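# Pull out and quarter-turn the right-side yellow rod

## Task

Find the yellow rod closest to the right arm, slide it outward until it stops, then rotate it 90 degrees so the figures on it end up lying horizontal, and leave it that way without the robot holding it.

## Robot and tools

Robot: two arms, left_arm and right_arm, each ending in a five-finger hand (a left hand on left_arm, a right hand on right_arm). In the scene frame the origin sits at table-top height between the arms, +z is up, +x points out over the table and left_arm is on the +y side. Base positions: left_arm (+0.038, +0.285, +0.006) m, right_arm (-0.046, -0.272, +0.039) m, both nearly unrotated. A post stands behind the arms.

Hand point: a point 0.05 m in front of the palm and 0.15 m out from the wrist face. Its +z runs along the straightened fingers, +y out of the palm, and +x across the palm away from the thumb on the right hand (toward the thumb on the left hand). Straight fingertips reach 0.06 to 0.07 m past the point and sit 0.06 m behind it along -y. A wrist bracket on the little-finger side sticks out and can collide.

execute_actions(actions, cameras): actions is a list of actions; each action is up to 15 rows, one row per 1/30 s step, and a short action repeats its final row to step 15. Every row is one flat list of 28 numbers, each in [-1, 1], covering both arms: left_arm dx, dy, dz, rx, ry, rz, then 8 left-hand numbers, then right_arm dx, dy, dz, rx, ry, rz, then 8 right-hand numbers. The six pose numbers are offsets, not poses: they count from the arm's Hand target as it stood when that action began, along that Hand target's own axes. Each row in an action is measured from that same start, not from the row before; a new action starts from the new Hand target, so repeating an offset moves further. Scale: 1.0 equals 0.6 m for dx, dy, dz and 180 degrees for the rotation vector rx, ry, rz. Six zeros asks nothing new of that arm's pose. Images return only for an empty actions list or when cameras names them.

Hand numbers, in this order: little, ring, middle, index, thumb_bend, thumb_turn, force_limit, speed. Fingers and thumb_bend: +1 straight, -1 curled. thumb_turn: +1 beside the palm, -1 in front of it, opposite the fingers. These are absolute motor targets, not offsets. force_limit maps -1 to about 0 N and +1 to 10 N at the fingertip (15 N for the two thumb motors). speed rises from almost nothing at -1 to full at +0.48 and above; use -0.94 or lower for a gentle close. There is no no-change value: to keep a hand as it is, resend the eight numbers of its last executed row (or, before any, its hand_measured plus hand_force_limit and hand_speed). Thumb in front plus fingers grip objects about 0.035 to 0.065 m thick, handles down to about 0.025 m.

move(target, speed, blend, blocking, cameras): target is one 28-number row or a list of up to 15 rows, laid out as above; every row's pose offsets count from the same starting Hand targets, in their axes, same scale. Hand numbers of a target are sent on reaching it. speed is path top speed in m/s, 0.002 to 4.3, default 0.25 (turns up to twice that in rad/s); one value or one per target. blend is a corner radius in m, default 0 (stop at each target). blocking=false returns after about 0.5 s while motion continues. Paths are straight, do not avoid obstacles and stop after 10 s. The result adds a move: line with the ending (done, off_target, moving, held, fault) and limits (paced = pose clipped, held = steps withheld).

wait(seconds): 0 to 3600, lets the scene run; a running move continues. stop(): brakes a running move. zoom_image(camera, region): region [x0, y0, x1, y1] in pixels of that camera's newest image, at most 504 by 504. show_instructions(): shows the reference pages. finished_scene(scene): ends the scene (scene 1), irreversible.

Cameras: cam_head_left, cam_head_right, cam_high, cam_low, cam_left_wrist, cam_right_wrist, each 672x504.

Results: end_effector_position (m) and end_effector_quat_wxyz are in each arm's own base frame. Hand target is the last commanded pose after clipping; the next offsets count from it. The hand often rests 1 to 3 cm (sometimes 5 cm) short, usually low, from weight and friction, which does not mean contact; the next execute_actions call requests the target again, otherwise send the missing distance. Orientation commands are clipped to within 40 degrees of the measured one. hand_measured, hand_stopped_by (moving, target, force, stalled, fault) and hand_load_n list six values in motor order; load is positive when the finger is pushed open, and a lost grip shows as load near 0. Joint torques are the drive output, with offsets and noise, positive toward larger joint angles. Joint velocities may read within noise. Call results also list positions at some steps.

Avoid: hitting the table, post or rod housing hard; pushing fast or far past a contact; the two hands or arms pressing on each other; dropping or releasing moving parts; overloading fingers with strong twists or pulls; holding stretched or blocked poses long (motors heat; at 100 °C an arm drops for 30 to 60 s). An arm blocked by something keeps pressing; command its target back past the hand point to relieve it. Moves near the arm's own base can swing the elbow quickly.

Each tool is called after "Request:" as name(argument=value, ...) on one line, values as JSON.

Reference images:

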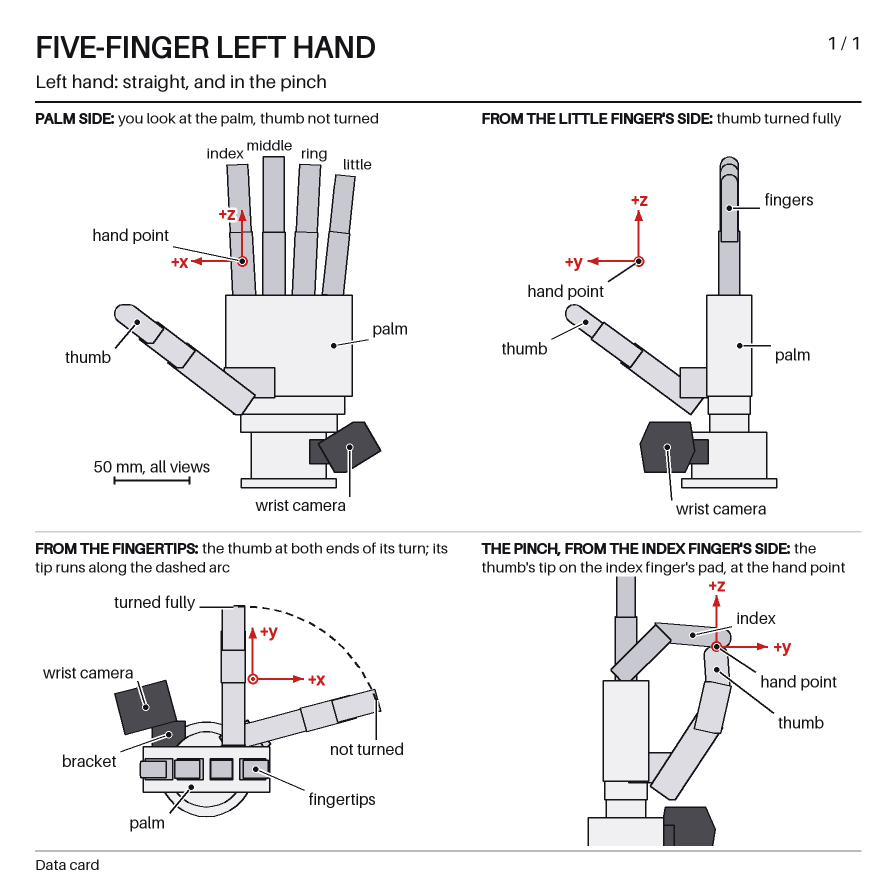

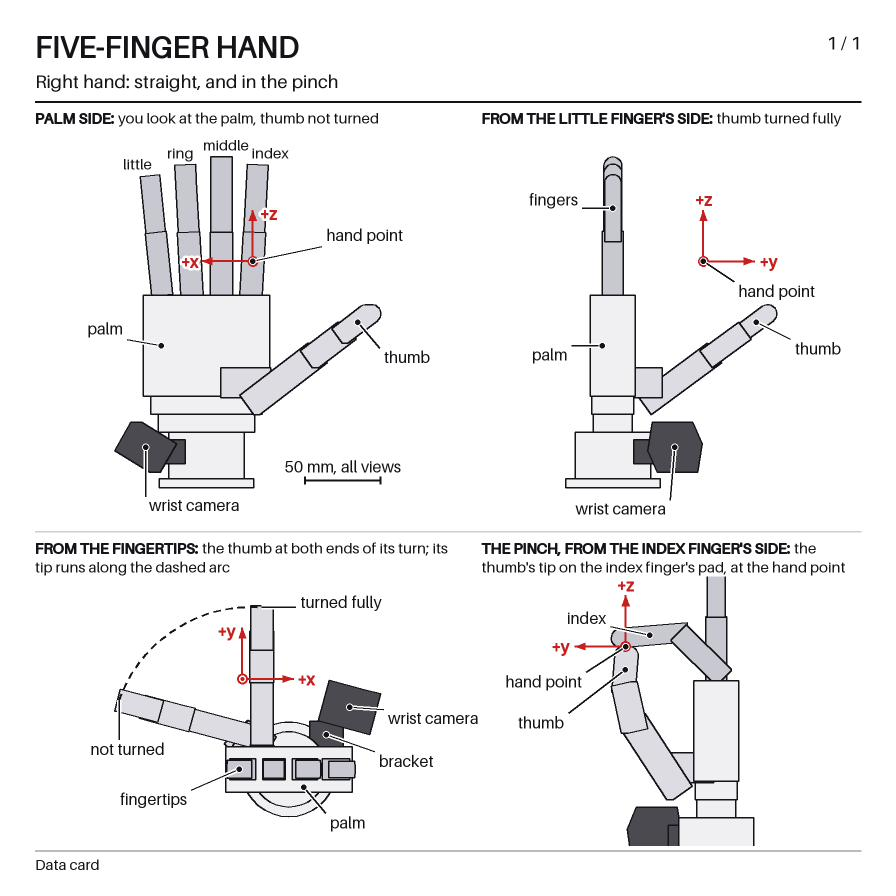

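## Session

Request:
execute_actions(actions=[])

Scene clock: 0.00 s.
left_arm: end_effector_position=(+0.2406, +0.1570, +0.2465) hand_measured=(+1.000, +1.000, +1.000, +1.000, +1.000, +1.000) hand_load_n=(+0.0, +0.0, +0.0, +0.0, +0.0, +0.0) hand_stopped_by=(target, target, target, target, target, target) hand_force_limit=0.00 hand_speed=-0.80 end_effector_quat_wxyz=(+0.259, -0.260, +0.930, +0.005) | right_arm: end_effector_position=(+0.5815, +0.1347, +0.1383) hand_measured=(+1.000, +1.000, +1.000, +1.000, +1.000, +1.000) hand_load_n=(+0.0, +0.0, +0.0, +0.0, +0.0, +0.0) hand_stopped_by=(target, target, target, target, target, target) hand_force_limit=0.00 hand_speed=-0.80 end_effector_quat_wxyz=(-0.008, +0.880, -0.474, -0.002)
Joint positions: left_arm=[0.433 0.793 0.933 -1.191 0.07 1.44] | right_arm=[0.212 2.13 2.107 -1.541 -0.015 -0.37]
Joint velocities: within noise
Joint torques (N m): no reading
Heat: left arm: hottest wrist roll 34 °C; right arm: hottest elbow 29 °C.
Hand target: left_arm +0.2459, +0.1594, +0.2595; +0.273, -0.259, +0.926, +0.008 | right_arm +0.5868, +0.1359, +0.1427; -0.014, +0.880, -0.474, +0.004

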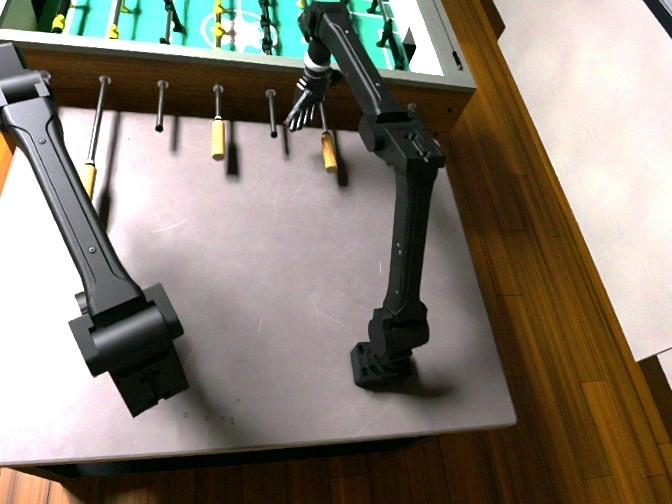

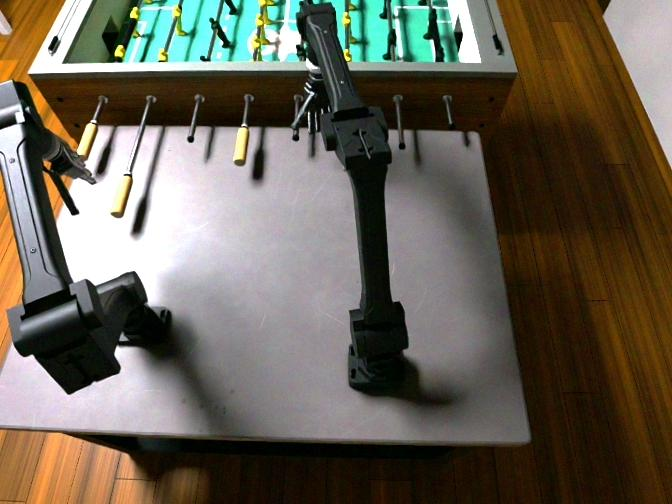

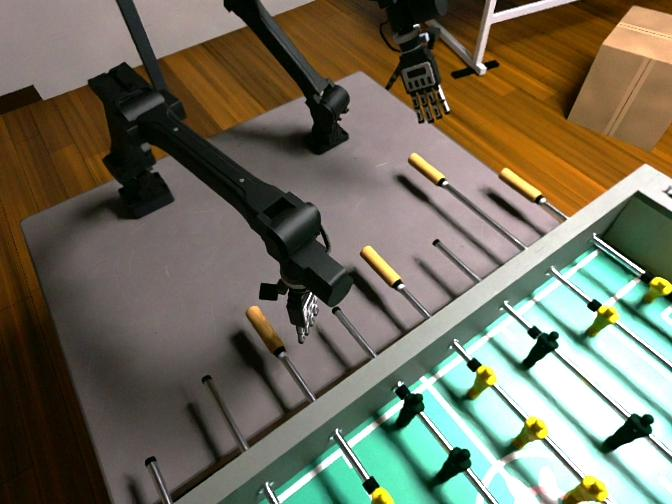

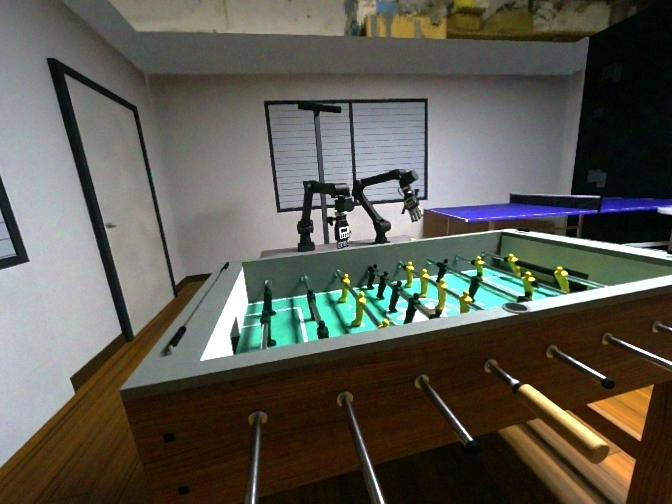

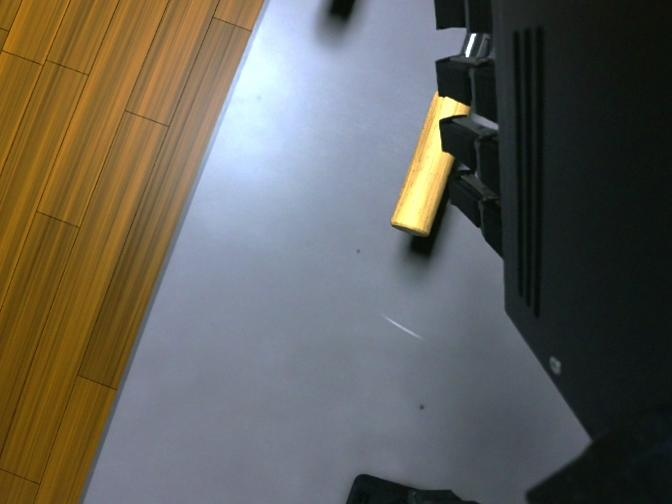

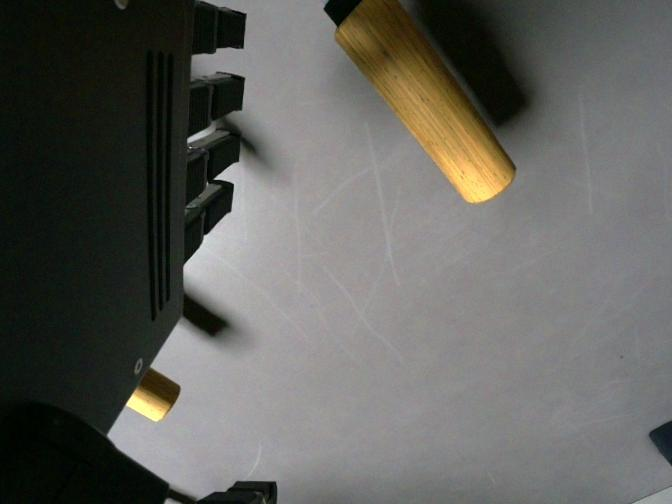

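Request:
zoom_image(camera="cam_high", region=[140, 200, 476, 452])

Request:
zoom_image(camera="cam_head_left", region=[160, 0, 496, 252])

Request:
zoom_image(camera="cam_low", region=[220, 150, 620, 450])

Request:
zoom_image(camera="cam_high", region=[236, 252, 672, 504])

Scaled by 1.500 from the camera's image (finer frame: 960x720).

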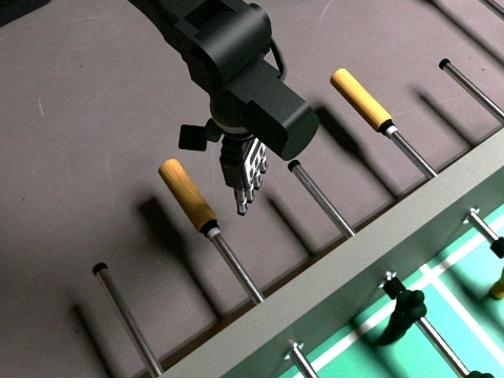

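Scaled by 1.500 from the camera's image (finer frame: 960x720).

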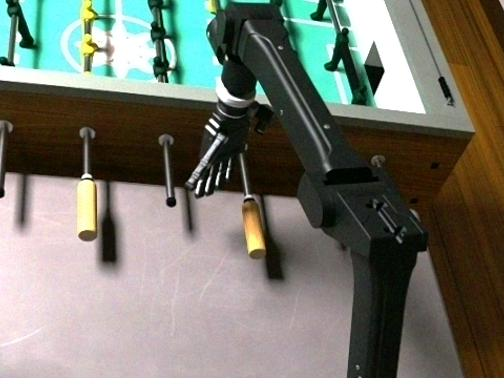

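Scaled by 1.260 from the camera's image (finer frame: 960x720).

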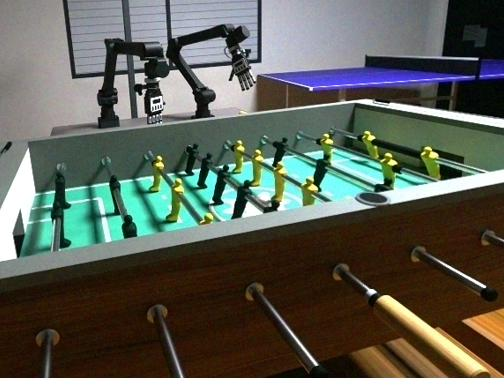

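Scaled by 1.156 from the camera's image (finer frame: 960x720).

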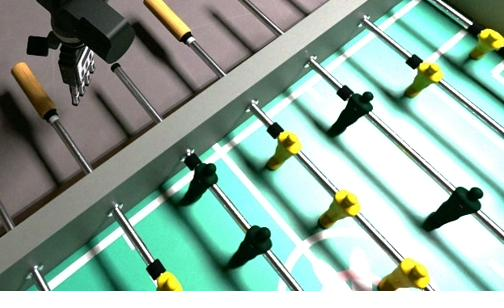

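Request:
move(target=[0,0,0,0,0,0,1,1,1,1,1,1,0,-0.8, 0,0,-0.1,0,0,-0.314,1,1,1,1,1,1,0,-0.8], speed=0.3, cameras=["all"])

Scene clock: 30.27 s.
left_arm: end_effector_position=(+0.2406, +0.1570, +0.2465) hand_measured=(+1.000, +1.000, +1.000, +1.000, +1.000, +1.000) hand_load_n=(+0.0, +0.0, +0.0, +0.0, +0.0, +0.0) hand_stopped_by=(target, target, target, target, target, target) hand_force_limit=0.00 hand_speed=-0.80 end_effector_quat_wxyz=(+0.259, -0.260, +0.930, +0.005) | right_arm: end_effector_position=(+0.5798, +0.1295, +0.1852) hand_measured=(+1.000, +1.000, +1.000, +1.000, +1.000, +1.000) hand_load_n=(+0.0, +0.0, +0.0, +0.0, +0.0, +0.0) hand_stopped_by=(target, target, target, target, target, target) hand_force_limit=0.00 hand_speed=-0.80 end_effector_quat_wxyz=(-0.004, +1.000, -0.009, -0.006)
Joint positions: left_arm=[0.433 0.793 0.933 -1.191 0.07 1.44] | right_arm=[0.297 2.066 2.123 -1.637 -0.01 -1.255]
Joint torques (N m): left_arm=[-1.38 -2.55 8.65 1.07 0.03 -0.06] | right_arm=[-1.03 -17.96 10.88 0.08 -0.04 -0.23]
Heat: left arm: hottest wrist roll 34 °C; right arm: hottest elbow 34 °C.
Hand target: left_arm +0.2459, +0.1594, +0.2595; +0.273, -0.259, +0.926, +0.008 | right_arm +0.5856, +0.1348, +0.2027; -0.010, +1.000, -0.001, +0.010
Off the commanded pose: left_arm 0.014 m, 2 deg | right_arm 0.019 m, 2 deg.
move: off_target (right_arm)

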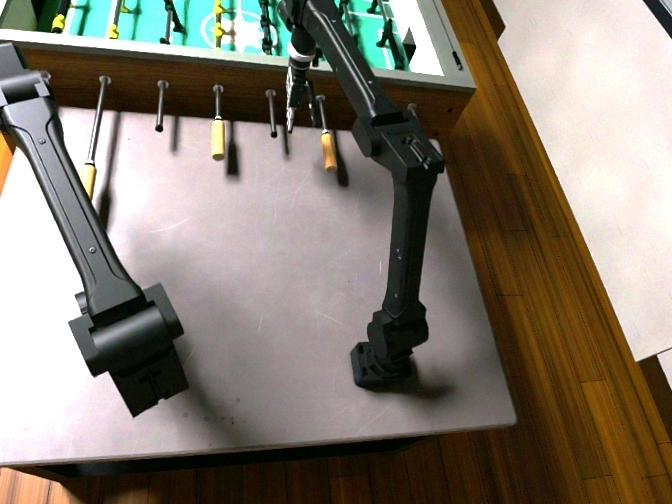

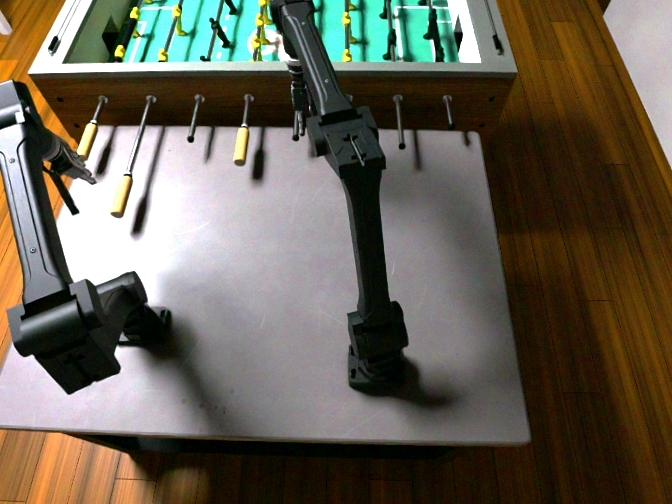

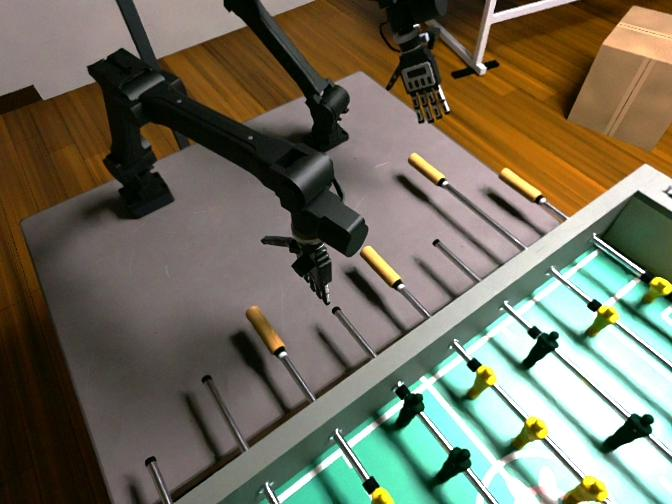

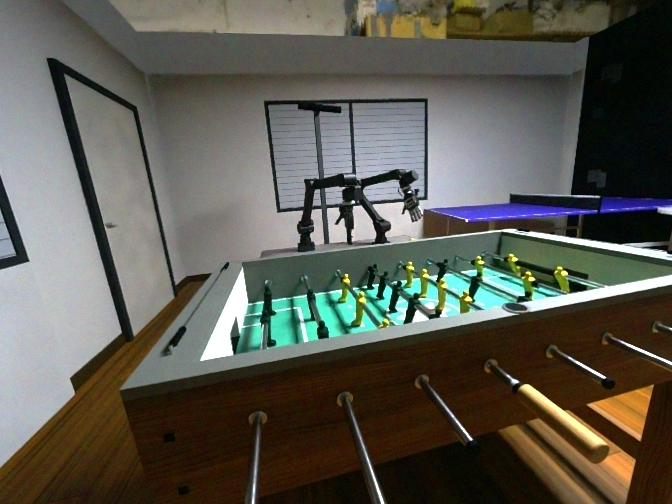

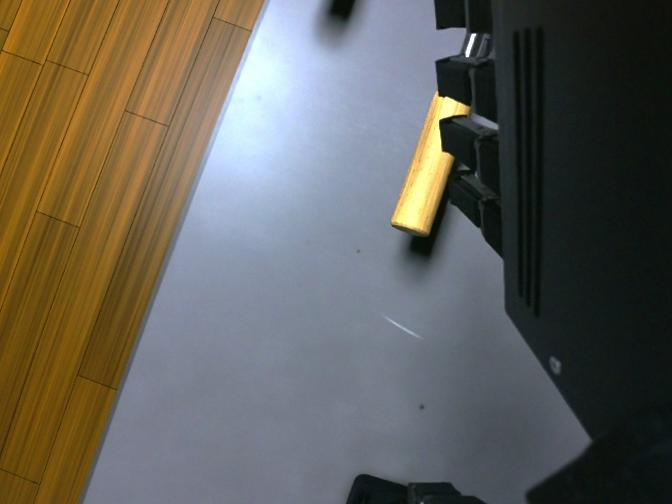

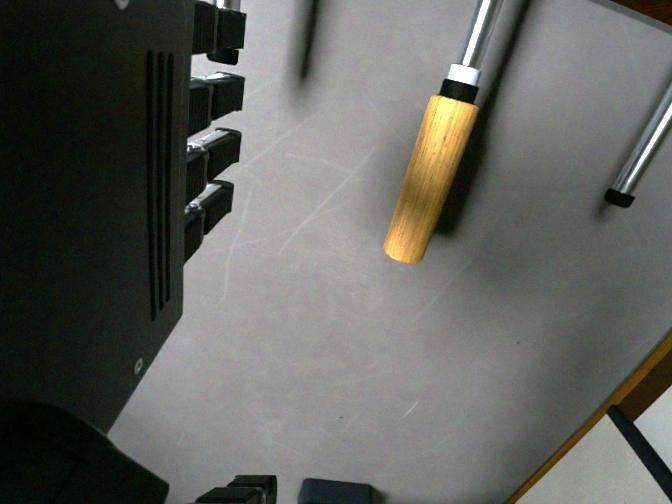

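Request:
move(target=[0,0,0,0,0,0,1,1,1,1,1,1,0,-0.8, -0.167,0,0,0,0,0,1,1,1,1,1,1,0,-0.8], speed=0.3, cameras=["cam_right_wrist", "cam_head_left", "cam_head_right"])

Request:
move(target=[0,0,0,0,0,0,1,1,1,1,1,1,0,-0.8, 0,0.1,0,0,0,0,1,1,1,1,1,1,0,-0.8], speed=0.3, cameras=["cam_right_wrist", "cam_head_left", "cam_head_right"])

Scene clock: 41.93 s.
left_arm: end_effector_position=(+0.2406, +0.1570, +0.2465) hand_measured=(+1.000, +1.000, +1.000, +1.000, +1.000, +1.000) hand_load_n=(+0.0, +0.0, +0.0, +0.0, +0.0, +0.0) hand_stopped_by=(target, target, target, target, target, target) hand_force_limit=0.00 hand_speed=-0.80 end_effector_quat_wxyz=(+0.259, -0.260, +0.930, +0.005) | right_arm: end_effector_position=(+0.4841, +0.1355, +0.2100) hand_measured=(+1.000, +1.000, +1.000, +1.000, +1.000, +1.000) hand_load_n=(+0.0, +0.0, +0.0, +0.0, +0.0, +0.0) hand_stopped_by=(target, target, target, target, target, target) hand_force_limit=0.00 hand_speed=-0.80 end_effector_quat_wxyz=(-0.012, +1.000, +0.006, +0.014)
Joint positions: left_arm=[0.433 0.793 0.933 -1.191 0.07 1.44] | right_arm=[0.36 1.757 1.732 -1.51 -0.013 -1.222]
Joint torques (N m): left_arm=[-1.32 -2.49 8.73 1.11 0.04 -0.06] | right_arm=[-1.67 -13.22 7.5 1.07 0.1 0.04]
Heat: left arm: hottest wrist roll 34 °C; right arm: hottest elbow 35 °C.
Hand target: left_arm +0.2459, +0.1594, +0.2595; +0.273, -0.259, +0.926, +0.008 | right_arm +0.4854, +0.1350, +0.2007; -0.010, +1.000, -0.001, +0.010
Off the commanded pose: left_arm 0.014 m, 2 deg | right_arm 0.009 m, 1 deg.
move: done
Images, in order (width x height): cam_head_left 672x504, cam_head_right 672x504, cam_right_wrist 672x504.

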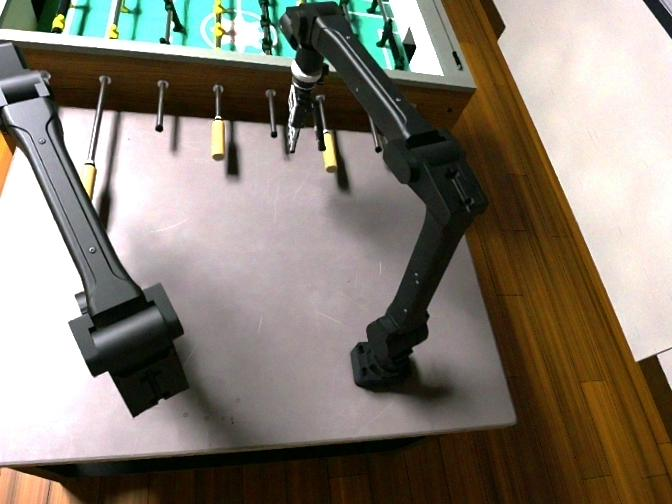

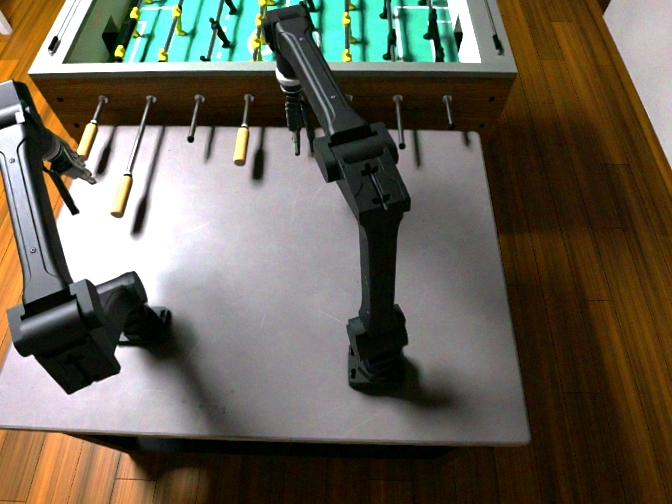

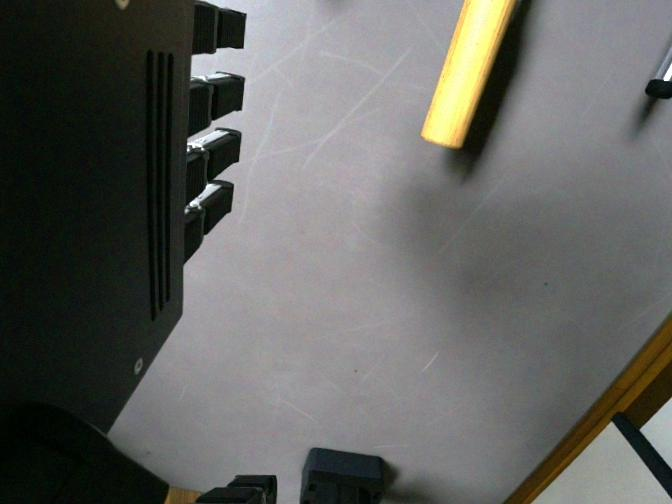

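Scene clock: 43.00 s.
left_arm: end_effector_position=(+0.2406, +0.1570, +0.2465) hand_measured=(+1.000, +1.000, +1.000, +1.000, +1.000, +1.000) hand_load_n=(+0.0, +0.0, +0.0, +0.0, -0.5, +0.0) hand_stopped_by=(target, target, target, target, target, target) hand_force_limit=0.00 hand_speed=-0.80 end_effector_quat_wxyz=(+0.259, -0.260, +0.930, +0.005) | right_arm: end_effector_position=(+0.4843, +0.0721, +0.1969) hand_measured=(+1.000, +1.000, +1.000, +1.000, +1.000, +1.000) hand_load_n=(+0.0, +0.0, +0.0, +0.5, +0.0, +0.0) hand_stopped_by=(target, target, target, target, target, target) hand_force_limit=0.00 hand_speed=-0.80 end_effector_quat_wxyz=(-0.007, +1.000, -0.009, +0.002)
Joint positions: left_arm=[0.433 0.793 0.933 -1.191 0.07 1.44] | right_arm=[0.246 1.732 1.66 -1.491 -0.013 -1.306]
Joint torques (N m): left_arm=[-1.38 -2.61 8.7 1.09 0.04 -0.05] | right_arm=[-0.97 -14.33 7.56 1.05 -0.01 -0.18]
Heat: left arm: hottest wrist roll 34 °C; right arm: hottest elbow 35 °C.
Hand target: left_arm +0.2459, +0.1594, +0.2595; +0.273, -0.259, +0.926, +0.008 | right_arm +0.4854, +0.0751, +0.1995; -0.010, +1.000, -0.001, +0.010
Off the commanded pose: left_arm 0.014 m, 2 deg | right_arm 0.004 m, 1 deg.
move: done
Images, in order (width x height): cam_head_left 672x504, cam_head_right 672x504, cam_right_wrist 672x504.

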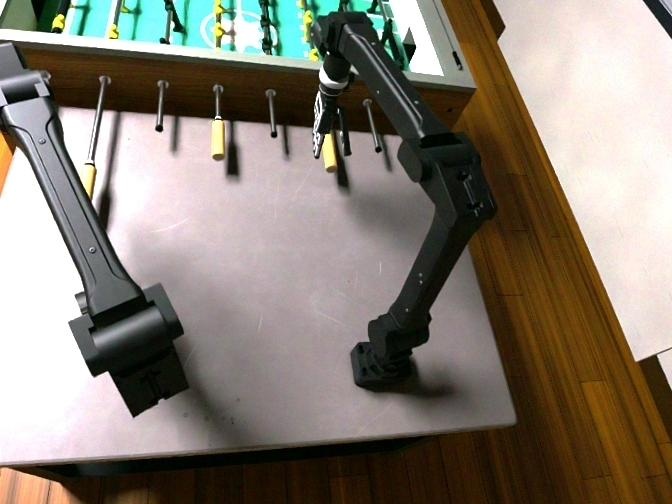

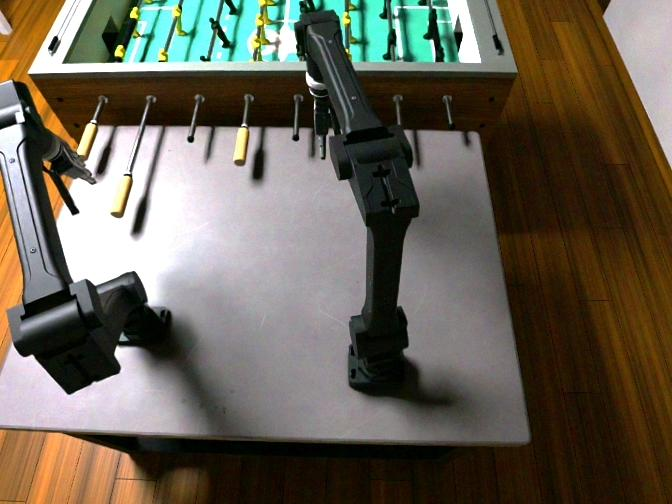

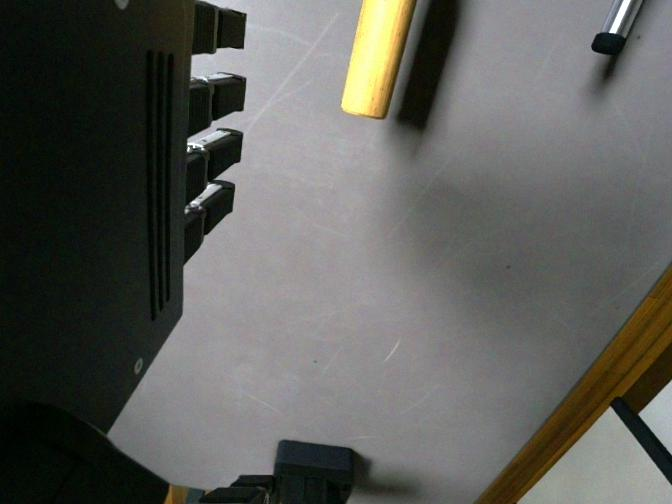

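Request:
move(target=[0,0,0,0,0,0,1,1,1,1,1,1,0,-0.8, 0.033,0.02,0.1,0,0,0,1,1,1,1,1,-1,0,-0.5], speed=0.2, cameras=["all"])

Scene clock: 68.03 s.
left_arm: end_effector_position=(+0.2406, +0.1570, +0.2465) hand_measured=(+1.000, +1.000, +1.000, +1.000, +1.000, +1.000) hand_load_n=(+0.0, +0.0, +0.0, +0.5, +0.0, +0.0) hand_stopped_by=(target, target, target, target, target, target) hand_force_limit=0.00 hand_speed=-0.80 end_effector_quat_wxyz=(+0.259, -0.260, +0.930, +0.005) | right_arm: end_effector_position=(+0.5038, +0.0666, +0.1438) hand_measured=(+1.000, +1.000, +1.000, +1.000, +1.000, -1.000) hand_load_n=(-0.5, +0.0, +0.0, +0.0, +0.0, -0.5) hand_stopped_by=(target, target, target, target, target, target) hand_force_limit=0.00 hand_speed=-0.50 end_effector_quat_wxyz=(-0.009, +1.000, -0.003, +0.009)
Joint positions: left_arm=[0.433 0.793 0.933 -1.191 0.07 1.44] | right_arm=[0.228 1.786 1.595 -1.358 -0.013 -1.336]
Joint torques (N m): left_arm=[-1.49 -2.55 8.66 1.07 0.03 -0.05] | right_arm=[-2.02 -13.86 7.54 1.1 0 -0.18]
Heat: left arm: hottest wrist roll 34 °C; right arm: hottest elbow 34 °C.
Hand target: left_arm +0.2459, +0.1594, +0.2595; +0.273, -0.259, +0.926, +0.008 | right_arm +0.5064, +0.0641, +0.1397; -0.010, +1.000, -0.001, +0.010
Off the commanded pose: left_arm 0.014 m, 2 deg | right_arm 0.005 m, 0 deg.
move: done

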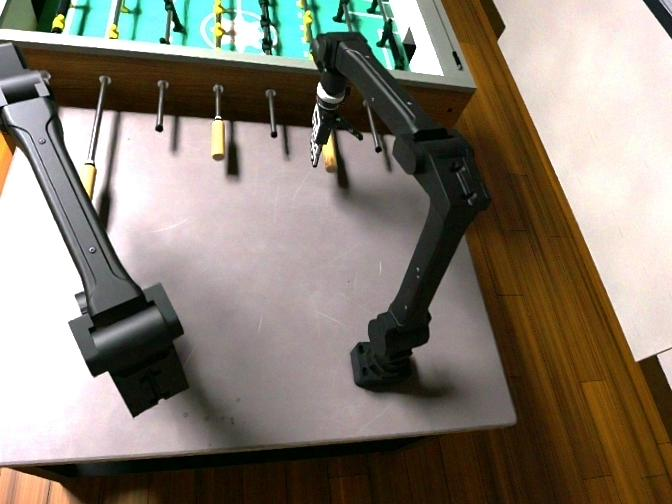

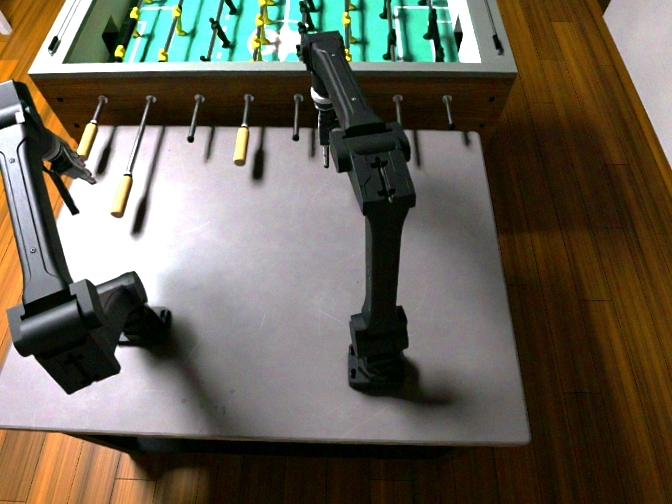

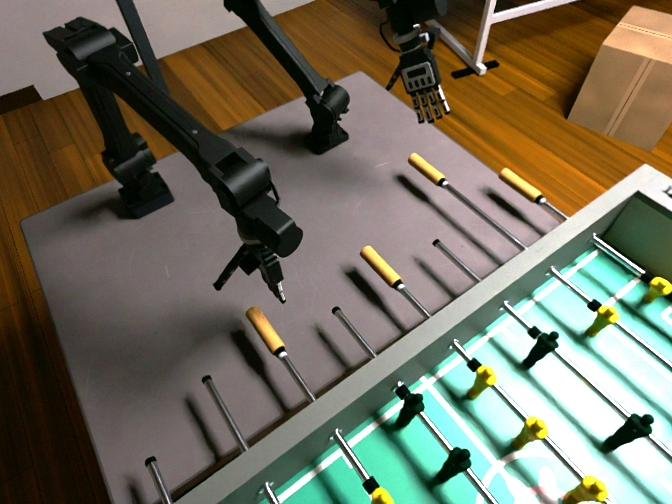

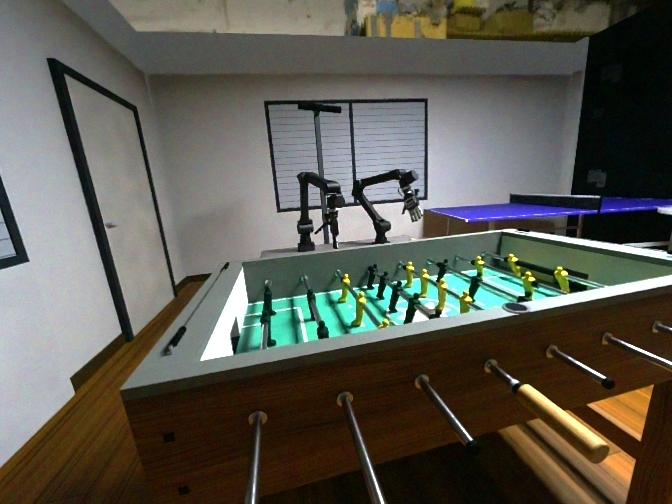

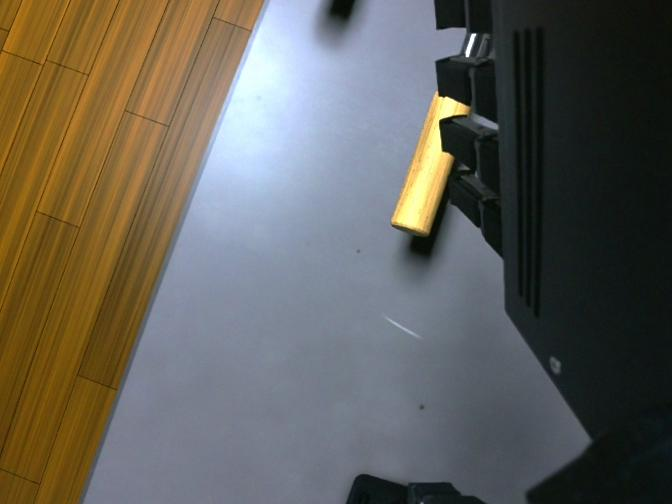

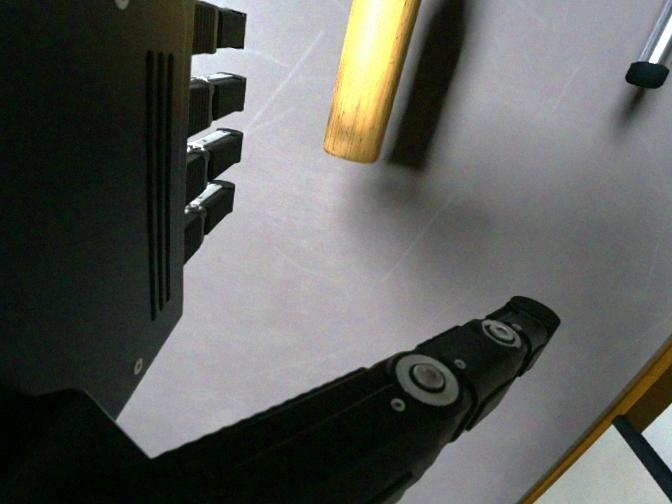

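Request:
move(target=[0,0,0,0,0,0,1,1,1,1,1,1,0,-0.8, 0.078,-0.0223,0,0,0,0,0.5,0.5,0.5,0.5,1,-1,0,-0.5], speed=0.2, cameras=["all"])

Scene clock: 90.30 s.
left_arm: end_effector_position=(+0.2406, +0.1570, +0.2465) hand_measured=(+1.000, +1.000, +1.000, +1.000, +1.000, +1.000) hand_load_n=(+0.0, +0.0, +0.0, +0.0, +0.0, +0.0) hand_stopped_by=(target, target, target, target, target, target) hand_force_limit=0.00 hand_speed=-0.80 end_effector_quat_wxyz=(+0.259, -0.260, +0.930, +0.005) | right_arm: end_effector_position=(+0.5397, +0.0749, +0.1284) hand_measured=(+0.500, +0.500, +0.500, +0.500, +1.000, -1.000) hand_load_n=(+0.0, +0.0, +0.0, +0.0, +0.0, +0.0) hand_stopped_by=(target, target, target, target, target, target) hand_force_limit=0.00 hand_speed=-0.50 end_effector_quat_wxyz=(-0.006, +1.000, -0.003, -0.004)
Joint positions: left_arm=[0.433 0.793 0.933 -1.191 0.07 1.44] | right_arm=[0.228 1.91 1.732 -1.397 -0.013 -1.336]
Joint torques (N m): left_arm=[-1.26 -2.43 8.68 1.07 0.05 -0.05] | right_arm=[-1.61 -15.21 11.52 0.1 0.02 -0.13]
Heat: left arm: hottest wrist roll 34 °C; right arm: hottest shoulder 33 °C.
Hand target: left_arm +0.2459, +0.1594, +0.2595; +0.273, -0.259, +0.926, +0.008 | right_arm +0.5531, +0.0774, +0.1409; -0.010, +1.000, -0.001, +0.010
Off the commanded pose: left_arm 0.014 m, 2 deg | right_arm 0.019 m, 2 deg.
move: off_target (right_arm)

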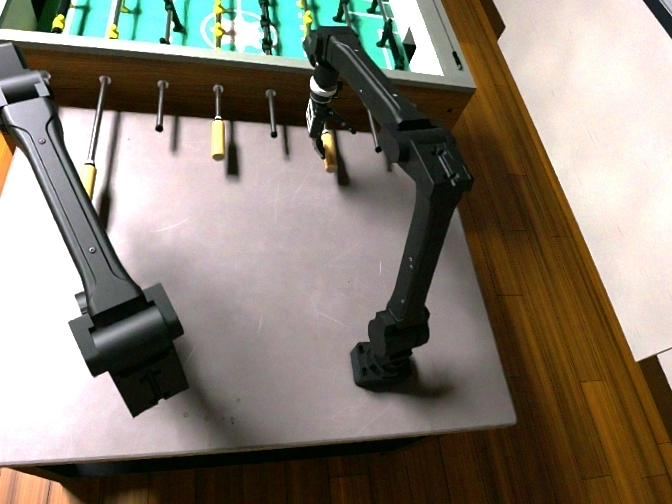

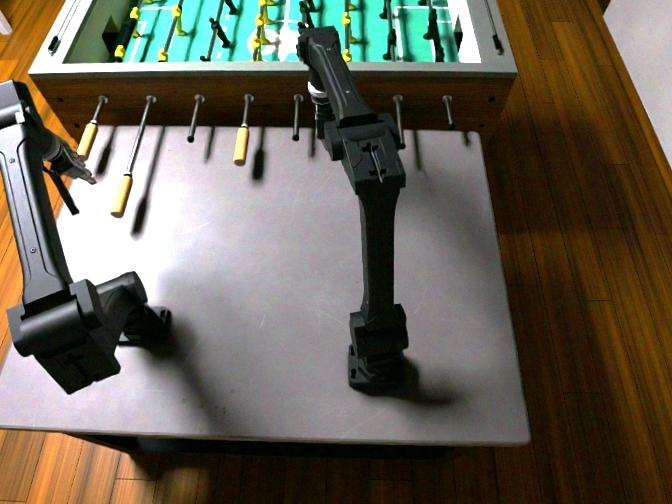

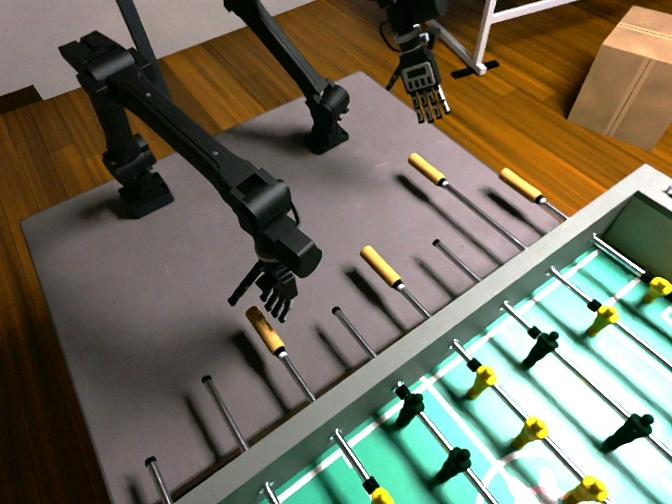

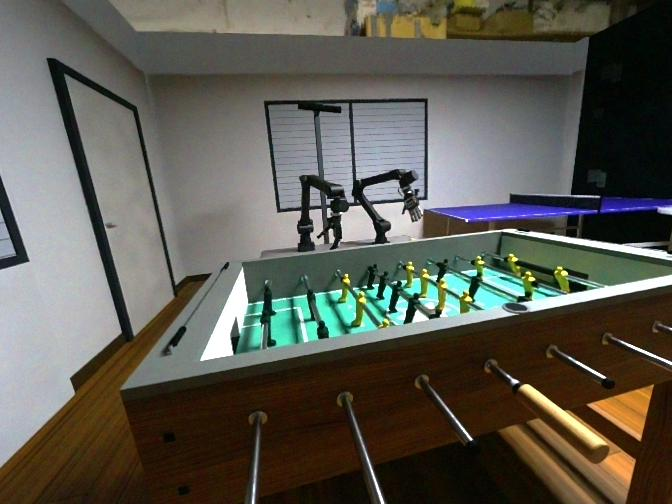

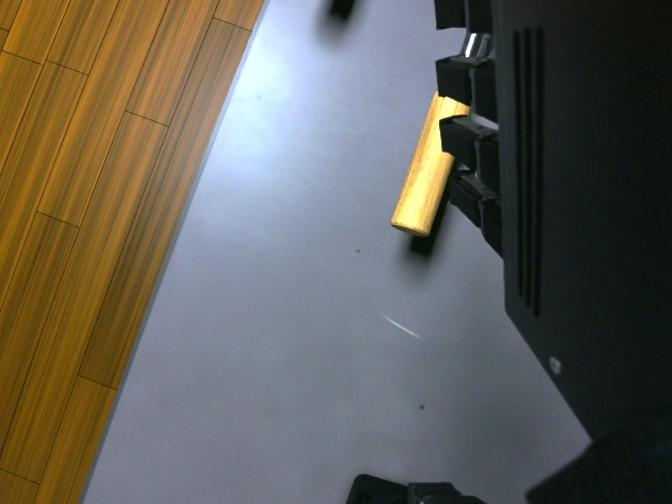

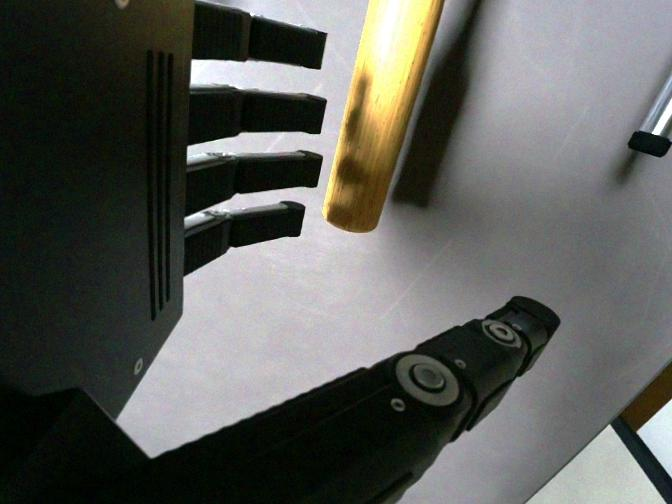

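Request:
move(target=[0,0,0,0,0,0,1,1,1,1,1,1,0,-0.8, 0.03,-0.005,0.083,0,0,0,0.5,0.5,0.5,0.5,1,-1,0,-0.5], speed=0.12, cameras=["all"])

Scene clock: 93.50 s.
left_arm: end_effector_position=(+0.2406, +0.1570, +0.2465) hand_measured=(+1.000, +1.000, +1.000, +1.000, +1.000, +1.000) hand_load_n=(+0.0, +0.0, -0.5, +0.0, +0.0, +0.0) hand_stopped_by=(target, target, target, target, target, target) hand_force_limit=0.00 hand_speed=-0.80 end_effector_quat_wxyz=(+0.259, -0.260, +0.930, +0.005) | right_arm: end_effector_position=(+0.5548, +0.0784, +0.0823) hand_measured=(+0.500, +0.500, +0.500, +0.500, +1.000, -1.000) hand_load_n=(+0.0, +0.0, +0.5, +0.0, +0.0, +0.0) hand_stopped_by=(target, target, target, target, target, target) hand_force_limit=0.00 hand_speed=-0.50 end_effector_quat_wxyz=(-0.004, +1.000, -0.003, -0.011)
Joint positions: left_arm=[0.433 0.793 0.933 -1.191 0.07 1.44] | right_arm=[0.228 1.992 1.732 -1.331 -0.013 -1.336]
Joint torques (N m): left_arm=[-1.44 -2.55 8.72 1.07 0.04 -0.04] | right_arm=[-1.73 -15.79 10.59 0.95 0.03 -0.14]
Heat: left arm: hottest wrist roll 34 °C; right arm: hottest elbow 34 °C.
Hand target: left_arm +0.2459, +0.1594, +0.2595; +0.273, -0.259, +0.926, +0.008 | right_arm +0.5721, +0.0813, +0.0916; -0.010, +1.000, -0.001, +0.010
Off the commanded pose: left_arm 0.014 m, 2 deg | right_arm 0.020 m, 3 deg.
move: off_target (right_arm)

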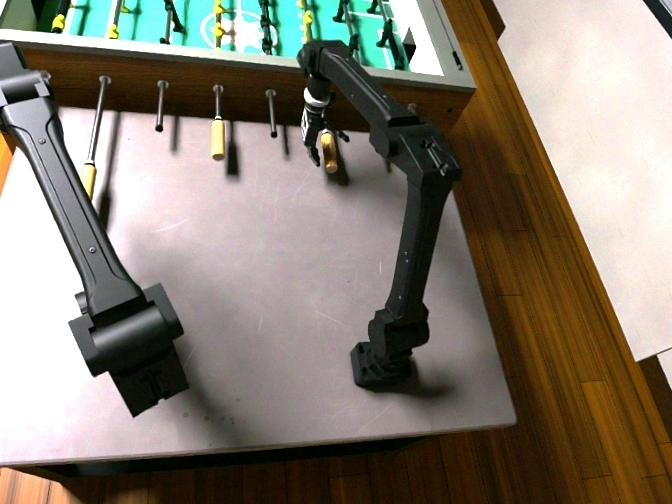

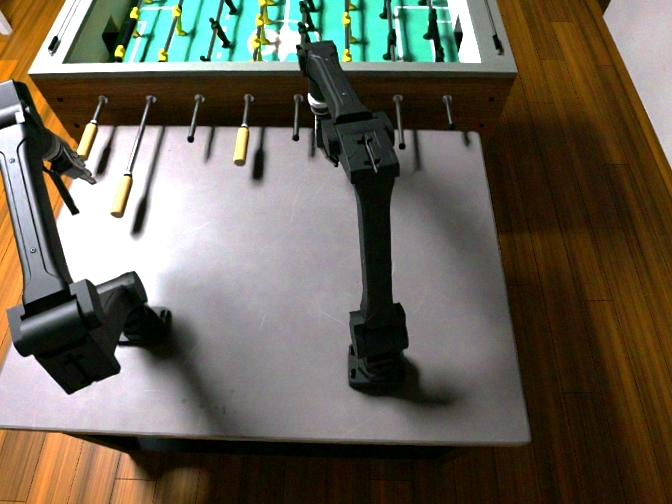

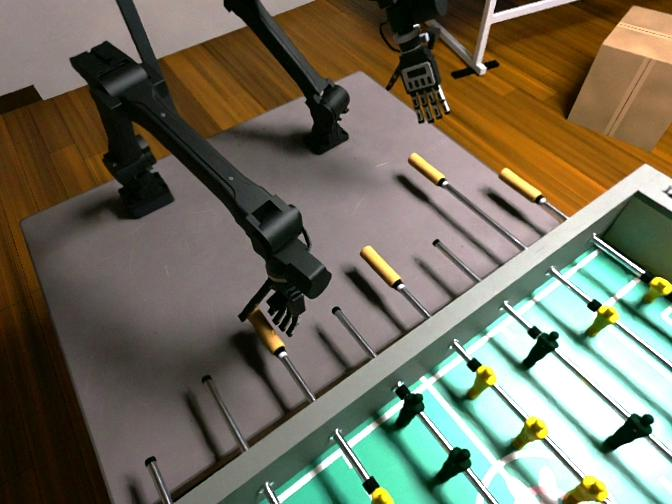

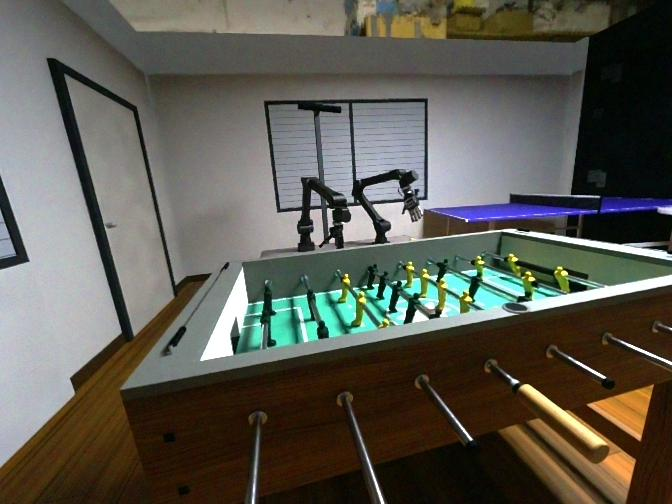

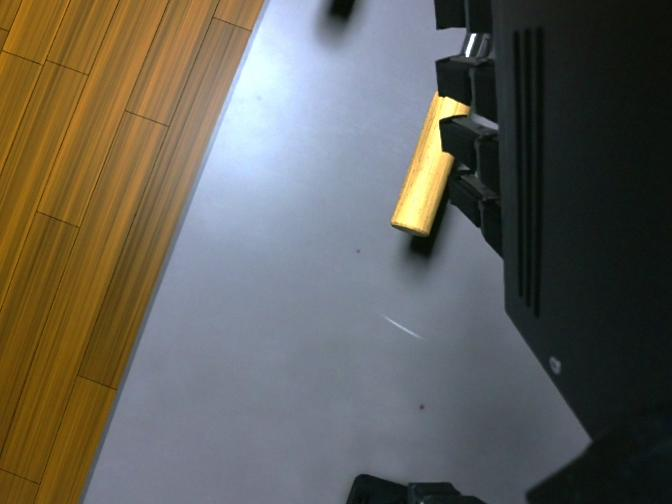

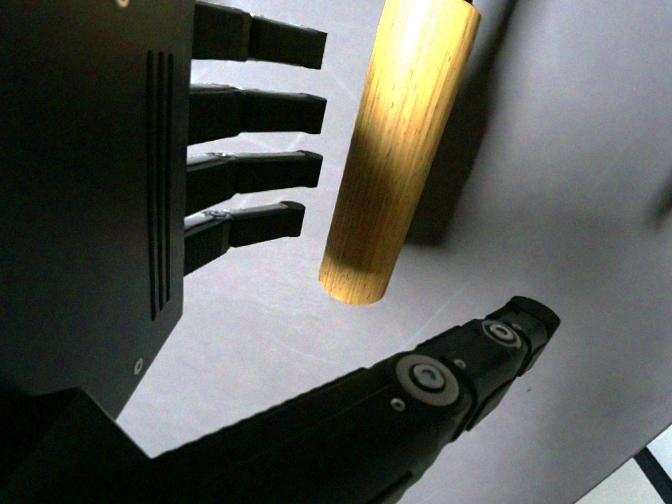

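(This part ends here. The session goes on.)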